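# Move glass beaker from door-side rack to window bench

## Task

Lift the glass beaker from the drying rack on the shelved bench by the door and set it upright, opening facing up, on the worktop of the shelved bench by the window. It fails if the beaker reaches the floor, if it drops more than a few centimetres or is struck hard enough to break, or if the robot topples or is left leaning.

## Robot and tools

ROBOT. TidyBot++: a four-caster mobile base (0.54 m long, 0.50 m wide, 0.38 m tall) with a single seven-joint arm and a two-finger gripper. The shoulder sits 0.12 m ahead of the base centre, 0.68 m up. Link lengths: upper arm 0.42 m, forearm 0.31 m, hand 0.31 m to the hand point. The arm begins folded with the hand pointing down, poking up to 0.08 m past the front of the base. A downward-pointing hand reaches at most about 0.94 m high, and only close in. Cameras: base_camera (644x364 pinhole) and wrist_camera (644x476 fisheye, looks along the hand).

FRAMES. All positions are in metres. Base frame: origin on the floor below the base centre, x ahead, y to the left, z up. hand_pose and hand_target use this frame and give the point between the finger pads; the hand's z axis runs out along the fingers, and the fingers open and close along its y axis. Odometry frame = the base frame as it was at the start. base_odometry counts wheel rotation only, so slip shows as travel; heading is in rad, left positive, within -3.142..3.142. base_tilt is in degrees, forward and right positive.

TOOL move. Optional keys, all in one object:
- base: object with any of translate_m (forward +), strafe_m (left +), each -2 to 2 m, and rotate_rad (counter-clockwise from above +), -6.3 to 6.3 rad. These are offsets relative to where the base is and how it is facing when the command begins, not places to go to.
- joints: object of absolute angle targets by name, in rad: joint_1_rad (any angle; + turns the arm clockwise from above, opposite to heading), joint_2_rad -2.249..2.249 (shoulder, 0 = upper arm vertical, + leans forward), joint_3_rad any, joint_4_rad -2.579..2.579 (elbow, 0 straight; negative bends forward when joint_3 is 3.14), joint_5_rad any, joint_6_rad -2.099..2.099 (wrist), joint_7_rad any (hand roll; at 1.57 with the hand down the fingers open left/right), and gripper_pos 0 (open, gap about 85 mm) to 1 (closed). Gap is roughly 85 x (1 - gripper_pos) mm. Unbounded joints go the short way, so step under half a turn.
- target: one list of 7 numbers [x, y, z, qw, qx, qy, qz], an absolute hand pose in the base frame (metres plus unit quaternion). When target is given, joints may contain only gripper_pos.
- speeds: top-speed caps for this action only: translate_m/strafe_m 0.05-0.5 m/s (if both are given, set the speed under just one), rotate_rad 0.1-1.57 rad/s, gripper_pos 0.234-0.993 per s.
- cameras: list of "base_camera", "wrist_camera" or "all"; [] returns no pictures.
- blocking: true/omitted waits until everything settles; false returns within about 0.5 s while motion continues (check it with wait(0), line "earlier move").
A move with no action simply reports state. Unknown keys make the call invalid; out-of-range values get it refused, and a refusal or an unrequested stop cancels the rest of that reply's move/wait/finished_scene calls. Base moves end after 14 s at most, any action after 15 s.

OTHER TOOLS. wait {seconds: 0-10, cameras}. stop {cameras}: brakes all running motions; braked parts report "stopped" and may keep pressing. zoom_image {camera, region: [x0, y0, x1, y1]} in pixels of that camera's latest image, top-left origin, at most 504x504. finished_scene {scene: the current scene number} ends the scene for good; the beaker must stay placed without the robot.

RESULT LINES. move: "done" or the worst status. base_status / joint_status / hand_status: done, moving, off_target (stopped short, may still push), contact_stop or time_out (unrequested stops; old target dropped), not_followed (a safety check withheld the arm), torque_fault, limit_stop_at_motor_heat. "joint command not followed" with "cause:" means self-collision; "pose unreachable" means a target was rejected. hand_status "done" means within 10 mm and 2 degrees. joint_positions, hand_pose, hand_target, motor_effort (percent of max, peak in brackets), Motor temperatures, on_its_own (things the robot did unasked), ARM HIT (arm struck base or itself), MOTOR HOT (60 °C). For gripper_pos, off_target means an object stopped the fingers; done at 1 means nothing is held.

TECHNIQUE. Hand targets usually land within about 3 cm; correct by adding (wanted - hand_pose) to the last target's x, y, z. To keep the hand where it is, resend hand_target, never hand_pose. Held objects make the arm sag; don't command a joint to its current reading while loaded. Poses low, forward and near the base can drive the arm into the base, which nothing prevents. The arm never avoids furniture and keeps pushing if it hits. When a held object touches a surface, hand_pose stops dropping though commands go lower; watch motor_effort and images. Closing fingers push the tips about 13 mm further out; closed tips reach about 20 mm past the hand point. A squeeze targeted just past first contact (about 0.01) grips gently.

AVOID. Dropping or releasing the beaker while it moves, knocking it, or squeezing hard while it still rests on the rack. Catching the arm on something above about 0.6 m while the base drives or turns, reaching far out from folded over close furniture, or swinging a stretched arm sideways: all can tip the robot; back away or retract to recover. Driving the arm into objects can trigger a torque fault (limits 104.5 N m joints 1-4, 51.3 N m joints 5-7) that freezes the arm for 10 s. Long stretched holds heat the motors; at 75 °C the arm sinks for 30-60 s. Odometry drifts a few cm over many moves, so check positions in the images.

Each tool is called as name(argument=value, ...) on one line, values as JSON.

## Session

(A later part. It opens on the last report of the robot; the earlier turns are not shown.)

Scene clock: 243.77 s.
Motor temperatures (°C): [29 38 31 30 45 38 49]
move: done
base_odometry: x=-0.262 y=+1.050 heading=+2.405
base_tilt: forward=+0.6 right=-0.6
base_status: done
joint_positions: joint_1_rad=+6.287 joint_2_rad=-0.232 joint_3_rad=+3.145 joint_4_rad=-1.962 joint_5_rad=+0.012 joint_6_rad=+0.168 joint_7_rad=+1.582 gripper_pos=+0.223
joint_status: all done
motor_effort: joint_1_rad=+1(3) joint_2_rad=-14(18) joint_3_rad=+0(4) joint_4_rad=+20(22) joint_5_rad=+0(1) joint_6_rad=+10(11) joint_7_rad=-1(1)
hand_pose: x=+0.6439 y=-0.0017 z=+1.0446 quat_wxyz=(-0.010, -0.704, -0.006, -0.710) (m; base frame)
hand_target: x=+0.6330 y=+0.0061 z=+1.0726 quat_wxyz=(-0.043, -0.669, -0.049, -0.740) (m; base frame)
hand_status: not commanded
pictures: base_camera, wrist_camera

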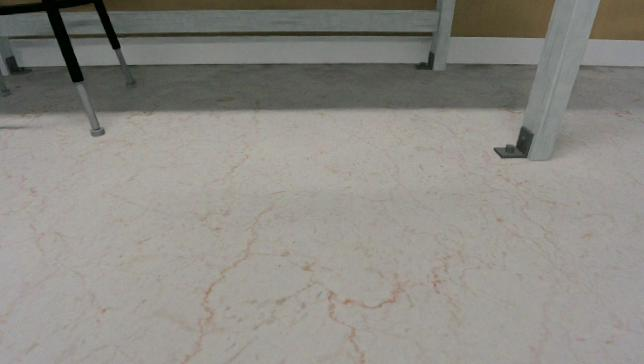

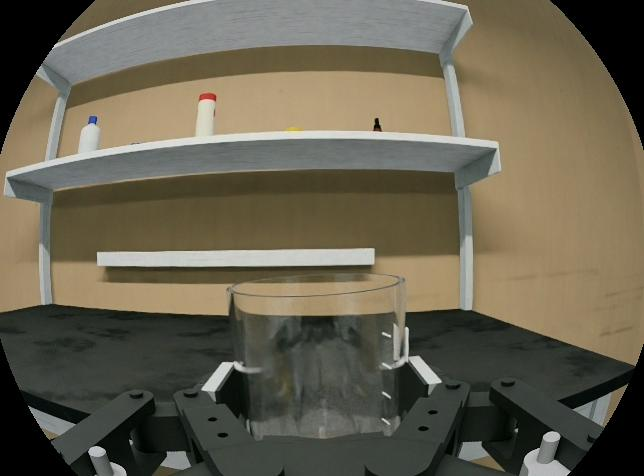

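move(base={"translate_m": 0.3}, speeds={"translate_m": 0.25})

Scene clock: 250.33 s.
Motor temperatures (°C): [29 38 31 30 45 38 49]
move: done
base_odometry: x=-0.484 y=+1.252 heading=+2.404
base_tilt: forward=+0.6 right=-0.6
base_status: done
joint_positions: joint_1_rad=+6.287 joint_2_rad=-0.240 joint_3_rad=+3.145 joint_4_rad=-1.962 joint_5_rad=+0.012 joint_6_rad=+0.168 joint_7_rad=+1.582 gripper_pos=+0.223
joint_status: not commanded
motor_effort: joint_1_rad=+1(2) joint_2_rad=-13(16) joint_3_rad=+0(2) joint_4_rad=+20(21) joint_5_rad=+0(1) joint_6_rad=+9(10) joint_7_rad=+0(1)
hand_pose: x=+0.6412 y=-0.0016 z=+1.0484 quat_wxyz=(-0.010, -0.701, -0.006, -0.713) (m; base frame)
hand_target: x=+0.6330 y=+0.0061 z=+1.0726 quat_wxyz=(-0.043, -0.669, -0.049, -0.740) (m; base frame)
hand_status: not commanded
pictures: base_camera, wrist_camera

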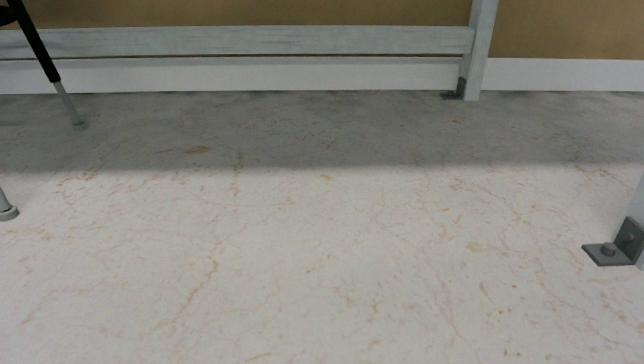

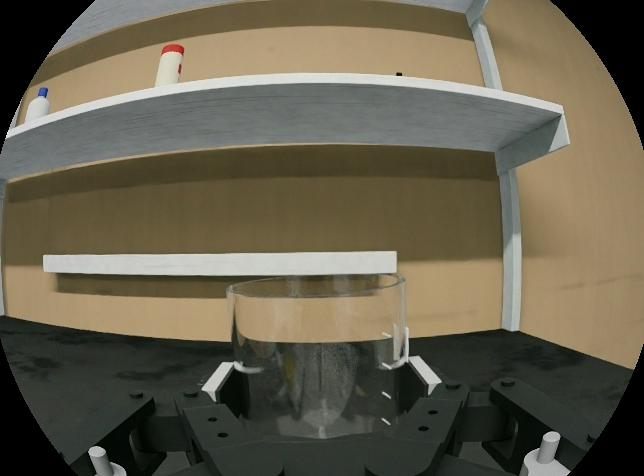

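move(joints={"joint_2_rad": -0.165, "joint_4_rad": -2.108, "joint_6_rad": 0.392})

Scene clock: 261.07 s.
Motor temperatures (°C): [29 38 31 30 45 38 49]
move: done
base_odometry: x=-0.484 y=+1.252 heading=+2.404
base_tilt: forward=+0.6 right=-0.6
base_status: not commanded
joint_positions: joint_1_rad=+6.287 joint_2_rad=-0.184 joint_3_rad=+3.145 joint_4_rad=-2.092 joint_5_rad=+0.012 joint_6_rad=+0.295 joint_7_rad=+1.582 gripper_pos=+0.223
joint_status: all done
motor_effort: joint_1_rad=+1(2) joint_2_rad=-14(17) joint_3_rad=+0(1) joint_4_rad=+20(22) joint_5_rad=+0(1) joint_6_rad=+10(11) joint_7_rad=+0(1)
hand_pose: x=+0.6497 y=-0.0011 z=+0.9784 quat_wxyz=(-0.009, -0.722, -0.007, -0.692) (m; base frame)
hand_target: x=+0.6539 y=+0.0087 z=+0.9885 quat_wxyz=(-0.037, -0.698, -0.053, -0.713) (m; base frame)
hand_status: not commanded
pictures: base_camera, wrist_camera

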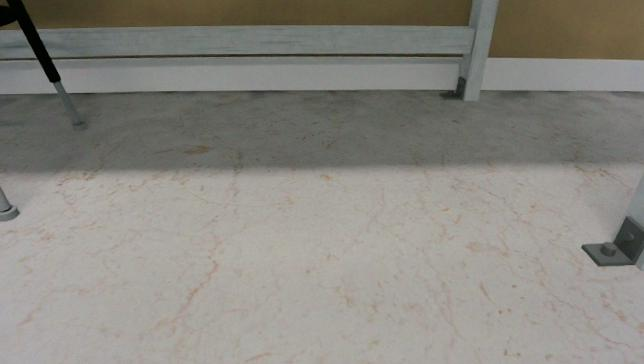

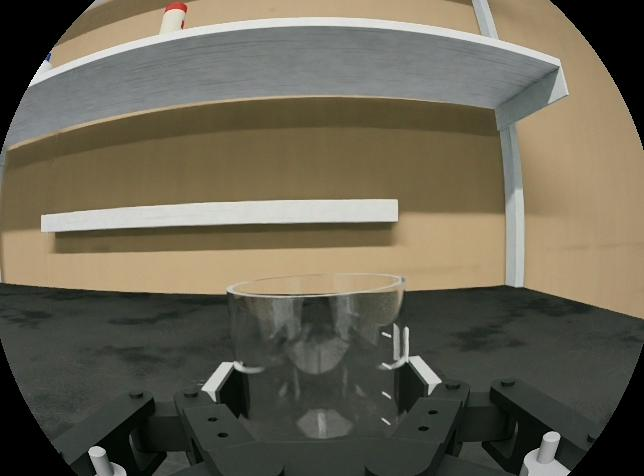

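move(joints={"joint_4_rad": -2.176, "joint_6_rad": 0.502}, cameras=["wrist_camera"])

Scene clock: 268.10 s.
Motor temperatures (°C): [29 38 31 30 45 38 49]
move: done
base_odometry: x=-0.484 y=+1.252 heading=+2.404
base_tilt: forward=+0.6 right=-0.6
base_status: not commanded
joint_positions: joint_1_rad=+6.287 joint_2_rad=-0.184 joint_3_rad=+3.145 joint_4_rad=-2.158 joint_5_rad=+0.012 joint_6_rad=+0.406 joint_7_rad=+1.582 gripper_pos=+0.223
joint_status: all done
motor_effort: joint_1_rad=+0(2) joint_2_rad=-14(15) joint_3_rad=+0(1) joint_4_rad=+19(21) joint_5_rad=+0(1) joint_6_rad=+10(11) joint_7_rad=+0(1)
hand_pose: x=+0.6425 y=-0.0007 z=+0.9734 quat_wxyz=(-0.008, -0.706, -0.007, -0.708) (m; base frame)
hand_target: x=+0.6449 y=+0.0106 z=+0.9819 quat_wxyz=(-0.035, -0.683, -0.054, -0.727) (m; base frame)
hand_status: not commanded
pictures: wrist_camera

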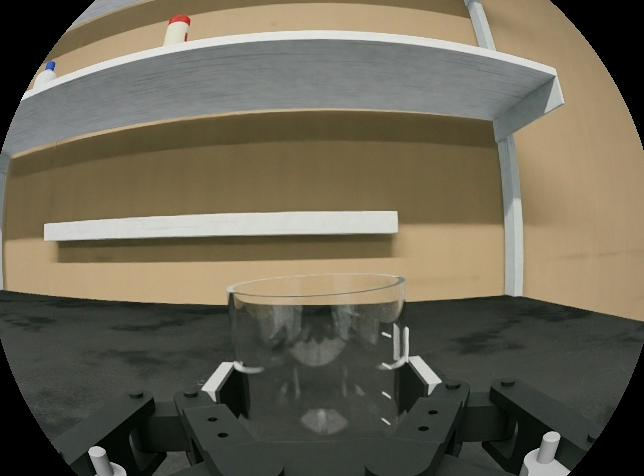

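move(joints={"joint_4_rad": -2.21, "joint_6_rad": 0.536}, cameras=[])

move(joints={"joint_4_rad": -2.244, "joint_6_rad": 0.57}, cameras=["wrist_camera"])

Scene clock: 270.70 s.
Motor temperatures (°C): [29 38 31 30 45 38 49]
move: done
base_odometry: x=-0.484 y=+1.252 heading=+2.404
base_tilt: forward=+0.6 right=-0.6
base_status: not commanded
joint_positions: joint_1_rad=+6.287 joint_2_rad=-0.184 joint_3_rad=+3.145 joint_4_rad=-2.192 joint_5_rad=+0.012 joint_6_rad=+0.443 joint_7_rad=+1.582 gripper_pos=+0.223
joint_status: all done
motor_effort: joint_1_rad=+1(1) joint_2_rad=-14(14) joint_3_rad=+0(1) joint_4_rad=+19(21) joint_5_rad=+0(1) joint_6_rad=+10(10) joint_7_rad=+0(1)
hand_pose: x=+0.6381 y=-0.0005 z=+0.9643 quat_wxyz=(-0.008, -0.705, -0.007, -0.709) (m; base frame)
hand_target: x=+0.6401 y=+0.0112 z=+0.9722 quat_wxyz=(-0.034, -0.683, -0.054, -0.728) (m; base frame)
hand_status: not commanded
pictures: none
No camera images: "cameras" was empty.

Scene clock: 271.37 s.
Motor temperatures (°C): [29 38 31 30 45 38 49]
move: done
base_odometry: x=-0.484 y=+1.252 heading=+2.404
base_tilt: forward=+0.6 right=-0.6
base_status: not commanded
joint_positions: joint_1_rad=+6.287 joint_2_rad=-0.184 joint_3_rad=+3.145 joint_4_rad=-2.219 joint_5_rad=+0.012 joint_6_rad=+0.485 joint_7_rad=+1.582 gripper_pos=+0.223
joint_status: all done
motor_effort: joint_1_rad=+2(2) joint_2_rad=-13(14) joint_3_rad=+0(0) joint_4_rad=+19(20) joint_5_rad=+0(1) joint_6_rad=+10(10) joint_7_rad=+0(1)
hand_pose: x=+0.6343 y=-0.0004 z=+0.9613 quat_wxyz=(-0.008, -0.700, -0.007, -0.714) (m; base frame)
hand_target: x=+0.6351 y=+0.0118 z=+0.9628 quat_wxyz=(-0.033, -0.683, -0.054, -0.728) (m; base frame)
hand_status: not commanded
pictures: wrist_camera

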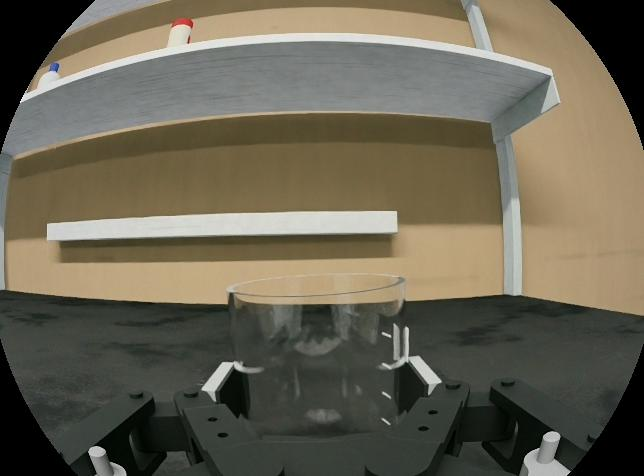

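move(joints={"joint_4_rad": -2.271, "joint_6_rad": 0.585}, cameras=["wrist_camera"])

Scene clock: 275.10 s.
Motor temperatures (°C): [29 38 31 30 45 38 49]
move: done
base_odometry: x=-0.484 y=+1.252 heading=+2.404
base_tilt: forward=+0.6 right=-0.6
base_status: not commanded
joint_positions: joint_1_rad=+6.287 joint_2_rad=-0.184 joint_3_rad=+3.145 joint_4_rad=-2.235 joint_5_rad=+0.012 joint_6_rad=+0.515 joint_7_rad=+1.582 gripper_pos=+0.223
joint_status: all done
motor_effort: joint_1_rad=+0(2) joint_2_rad=-12(14) joint_3_rad=+0(1) joint_4_rad=+16(19) joint_5_rad=+0(1) joint_6_rad=+7(9) joint_7_rad=+0(1)
hand_pose: x=+0.6320 y=-0.0003 z=+0.9614 quat_wxyz=(-0.008, -0.694, -0.007, -0.719) (m; base frame)
hand_target: x=+0.6310 y=+0.0120 z=+0.9517 quat_wxyz=(-0.032, -0.687, -0.054, -0.723) (m; base frame)
hand_status: not commanded
pictures: wrist_camera

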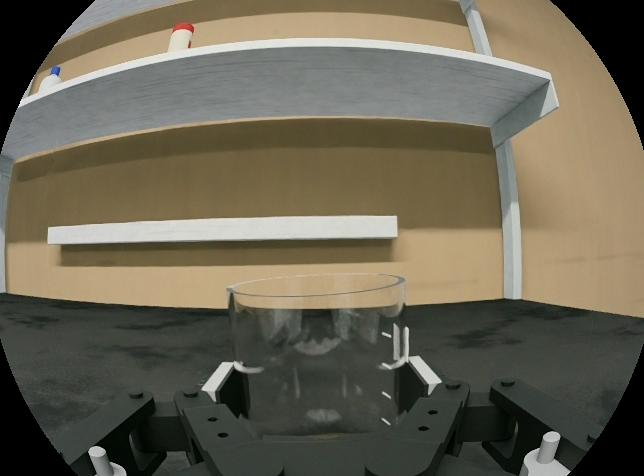

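move(joints={"joint_4_rad": -2.25, "joint_6_rad": 0.545}, cameras=[])

Scene clock: 278.77 s.
Motor temperatures (°C): [29 38 31 30 45 38 49]
move: done
base_odometry: x=-0.484 y=+1.252 heading=+2.404
base_tilt: forward=+0.6 right=-0.6
base_status: not commanded
joint_positions: joint_1_rad=+6.287 joint_2_rad=-0.184 joint_3_rad=+3.145 joint_4_rad=-2.234 joint_5_rad=+0.012 joint_6_rad=+0.515 joint_7_rad=+1.582 gripper_pos=+0.223
joint_status: all done
motor_effort: joint_1_rad=+1(2) joint_2_rad=-13(13) joint_3_rad=+0(1) joint_4_rad=+17(18) joint_5_rad=+0(1) joint_6_rad=+8(9) joint_7_rad=+0(1)
hand_pose: x=+0.6320 y=-0.0003 z=+0.9614 quat_wxyz=(-0.008, -0.694, -0.007, -0.719) (m; base frame)
hand_target: x=+0.6346 y=+0.0113 z=+0.9515 quat_wxyz=(-0.033, -0.694, -0.054, -0.717) (m; base frame)
hand_status: not commanded
pictures: none
No camera images: "cameras" was empty.

move(joints={"joint_6_rad": 0.5}, cameras=["wrist_camera"])

Scene clock: 280.63 s.
Motor temperatures (°C): [29 38 31 30 45 38 49]
move: done
base_odometry: x=-0.484 y=+1.252 heading=+2.404
base_tilt: forward=+0.6 right=-0.6
base_status: not commanded
joint_positions: joint_1_rad=+6.287 joint_2_rad=-0.184 joint_3_rad=+3.145 joint_4_rad=-2.234 joint_5_rad=+0.012 joint_6_rad=+0.512 joint_7_rad=+1.582 gripper_pos=+0.223
joint_status: all done
motor_effort: joint_1_rad=+1(1) joint_2_rad=-11(12) joint_3_rad=+0(1) joint_4_rad=+16(17) joint_5_rad=-1(1) joint_6_rad=+7(8) joint_7_rad=+0(1)
hand_pose: x=+0.6321 y=-0.0003 z=+0.9612 quat_wxyz=(-0.008, -0.695, -0.007, -0.719) (m; base frame)
hand_target: x=+0.6347 y=+0.0106 z=+0.9376 quat_wxyz=(-0.033, -0.710, -0.055, -0.701) (m; base frame)
hand_status: not commanded
pictures: wrist_camera

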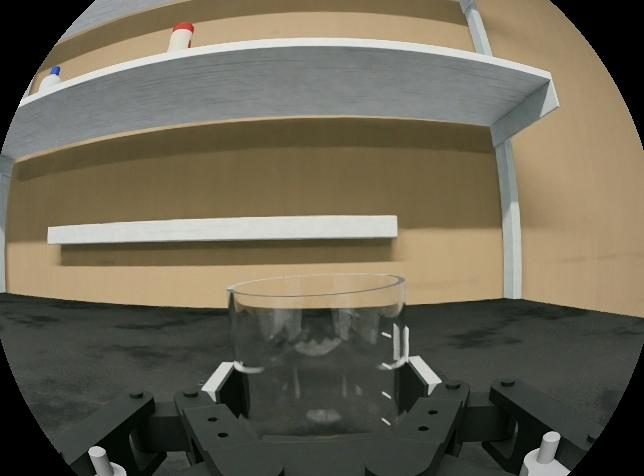

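move(joints={"joint_4_rad": -2.23, "joint_6_rad": 0.535}, cameras=[])

move(joints={"gripper_pos": 0.15}, speeds={"gripper_pos": 0.234}, cameras=["wrist_camera"])

Scene clock: 284.70 s.
Motor temperatures (°C): [29 38 31 30 45 38 49]
move: done
base_odometry: x=-0.484 y=+1.252 heading=+2.404
base_tilt: forward=+0.6 right=-0.6
base_status: not commanded
joint_positions: joint_1_rad=+6.287 joint_2_rad=-0.184 joint_3_rad=+3.145 joint_4_rad=-2.233 joint_5_rad=+0.012 joint_6_rad=+0.512 joint_7_rad=+1.582 gripper_pos=+0.223
joint_status: all done
motor_effort: joint_1_rad=+1(2) joint_2_rad=-12(13) joint_3_rad=-1(1) joint_4_rad=+18(19) joint_5_rad=-1(1) joint_6_rad=+9(10) joint_7_rad=+0(1)
hand_pose: x=+0.6324 y=-0.0003 z=+0.9614 quat_wxyz=(-0.008, -0.695, -0.007, -0.719) (m; base frame)
hand_target: x=+0.6375 y=+0.0112 z=+0.9602 quat_wxyz=(-0.034, -0.691, -0.054, -0.720) (m; base frame)
hand_status: not commanded
pictures: none
No camera images: "cameras" was empty.

Scene clock: 285.37 s.
Motor temperatures (°C): [29 38 31 30 45 38 49]
move: done
base_odometry: x=-0.484 y=+1.252 heading=+2.404
base_tilt: forward=+0.6 right=-0.6
base_status: not commanded
joint_positions: joint_1_rad=+6.287 joint_2_rad=-0.184 joint_3_rad=+3.145 joint_4_rad=-2.233 joint_5_rad=+0.012 joint_6_rad=+0.512 joint_7_rad=+1.582 gripper_pos=+0.152
joint_status: all done
motor_effort: joint_1_rad=+1(2) joint_2_rad=-12(13) joint_3_rad=+0(1) joint_4_rad=+18(18) joint_5_rad=+0(1) joint_6_rad=+9(9) joint_7_rad=+0(1)
hand_pose: x=+0.6324 y=-0.0003 z=+0.9614 quat_wxyz=(-0.008, -0.695, -0.007, -0.719) (m; base frame)
hand_target: x=+0.6375 y=+0.0112 z=+0.9602 quat_wxyz=(-0.034, -0.691, -0.054, -0.720) (m; base frame)
hand_status: not commanded
pictures: wrist_camera

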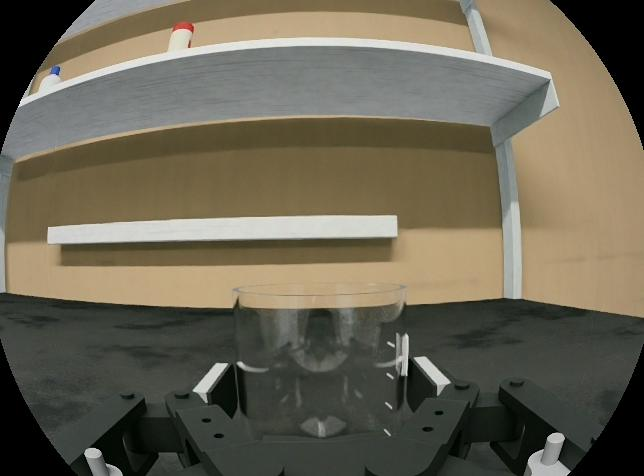

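move(joints={"gripper_pos": 0.0}, speeds={"gripper_pos": 0.3}, cameras=["wrist_camera"])

move(base={"translate_m": -0.3}, speeds={"translate_m": 0.15}, cameras=["wrist_camera"])

Scene clock: 288.17 s.
Motor temperatures (°C): [29 38 31 30 45 38 49]
move: done
base_odometry: x=-0.484 y=+1.252 heading=+2.404
base_tilt: forward=+0.6 right=-0.6
base_status: not commanded
joint_positions: joint_1_rad=+6.287 joint_2_rad=-0.184 joint_3_rad=+3.145 joint_4_rad=-2.233 joint_5_rad=+0.012 joint_6_rad=+0.512 joint_7_rad=+1.582 gripper_pos=+0.000
joint_status: all done
motor_effort: joint_1_rad=+1(1) joint_2_rad=-12(14) joint_3_rad=-1(1) joint_4_rad=+18(18) joint_5_rad=+0(1) joint_6_rad=+9(9) joint_7_rad=+0(1)
hand_pose: x=+0.6324 y=-0.0003 z=+0.9614 quat_wxyz=(-0.008, -0.695, -0.007, -0.719) (m; base frame)
hand_target: x=+0.6375 y=+0.0112 z=+0.9602 quat_wxyz=(-0.034, -0.691, -0.054, -0.720) (m; base frame)
hand_status: not commanded
pictures: wrist_camera

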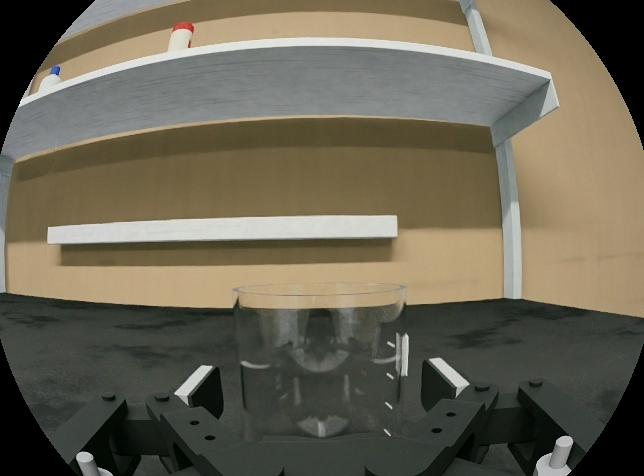

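Scene clock: 290.73 s.
Motor temperatures (°C): [29 38 31 30 44 38 49]
move: done
base_odometry: x=-0.262 y=+1.051 heading=+2.404
base_tilt: forward=+0.6 right=-0.6
base_status: done
joint_positions: joint_1_rad=+6.287 joint_2_rad=-0.180 joint_3_rad=+3.145 joint_4_rad=-2.233 joint_5_rad=+0.012 joint_6_rad=+0.512 joint_7_rad=+1.582 gripper_pos=+0.000
joint_status: not commanded
motor_effort: joint_1_rad=+1(2) joint_2_rad=-12(17) joint_3_rad=+0(1) joint_4_rad=+18(18) joint_5_rad=+0(1) joint_6_rad=+9(9) joint_7_rad=+0(1)
hand_pose: x=+0.6334 y=-0.0003 z=+0.9597 quat_wxyz=(-0.008, -0.696, -0.007, -0.718) (m; base frame)
hand_target: x=+0.6375 y=+0.0112 z=+0.9602 quat_wxyz=(-0.034, -0.691, -0.054, -0.720) (m; base frame)
hand_status: not commanded
pictures: wrist_camera

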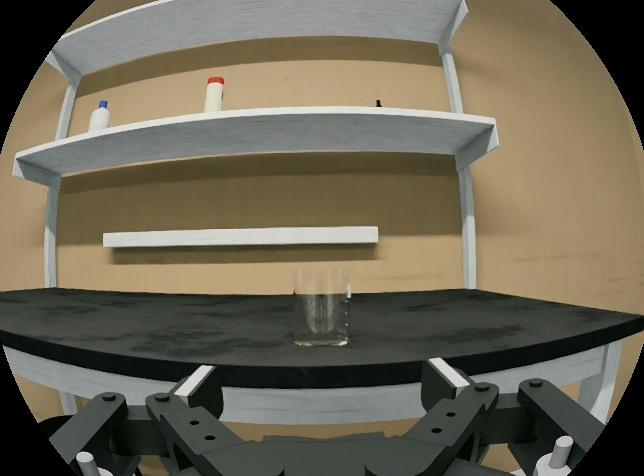

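finished_scene(scene=1)

The scene is finished: the task was done.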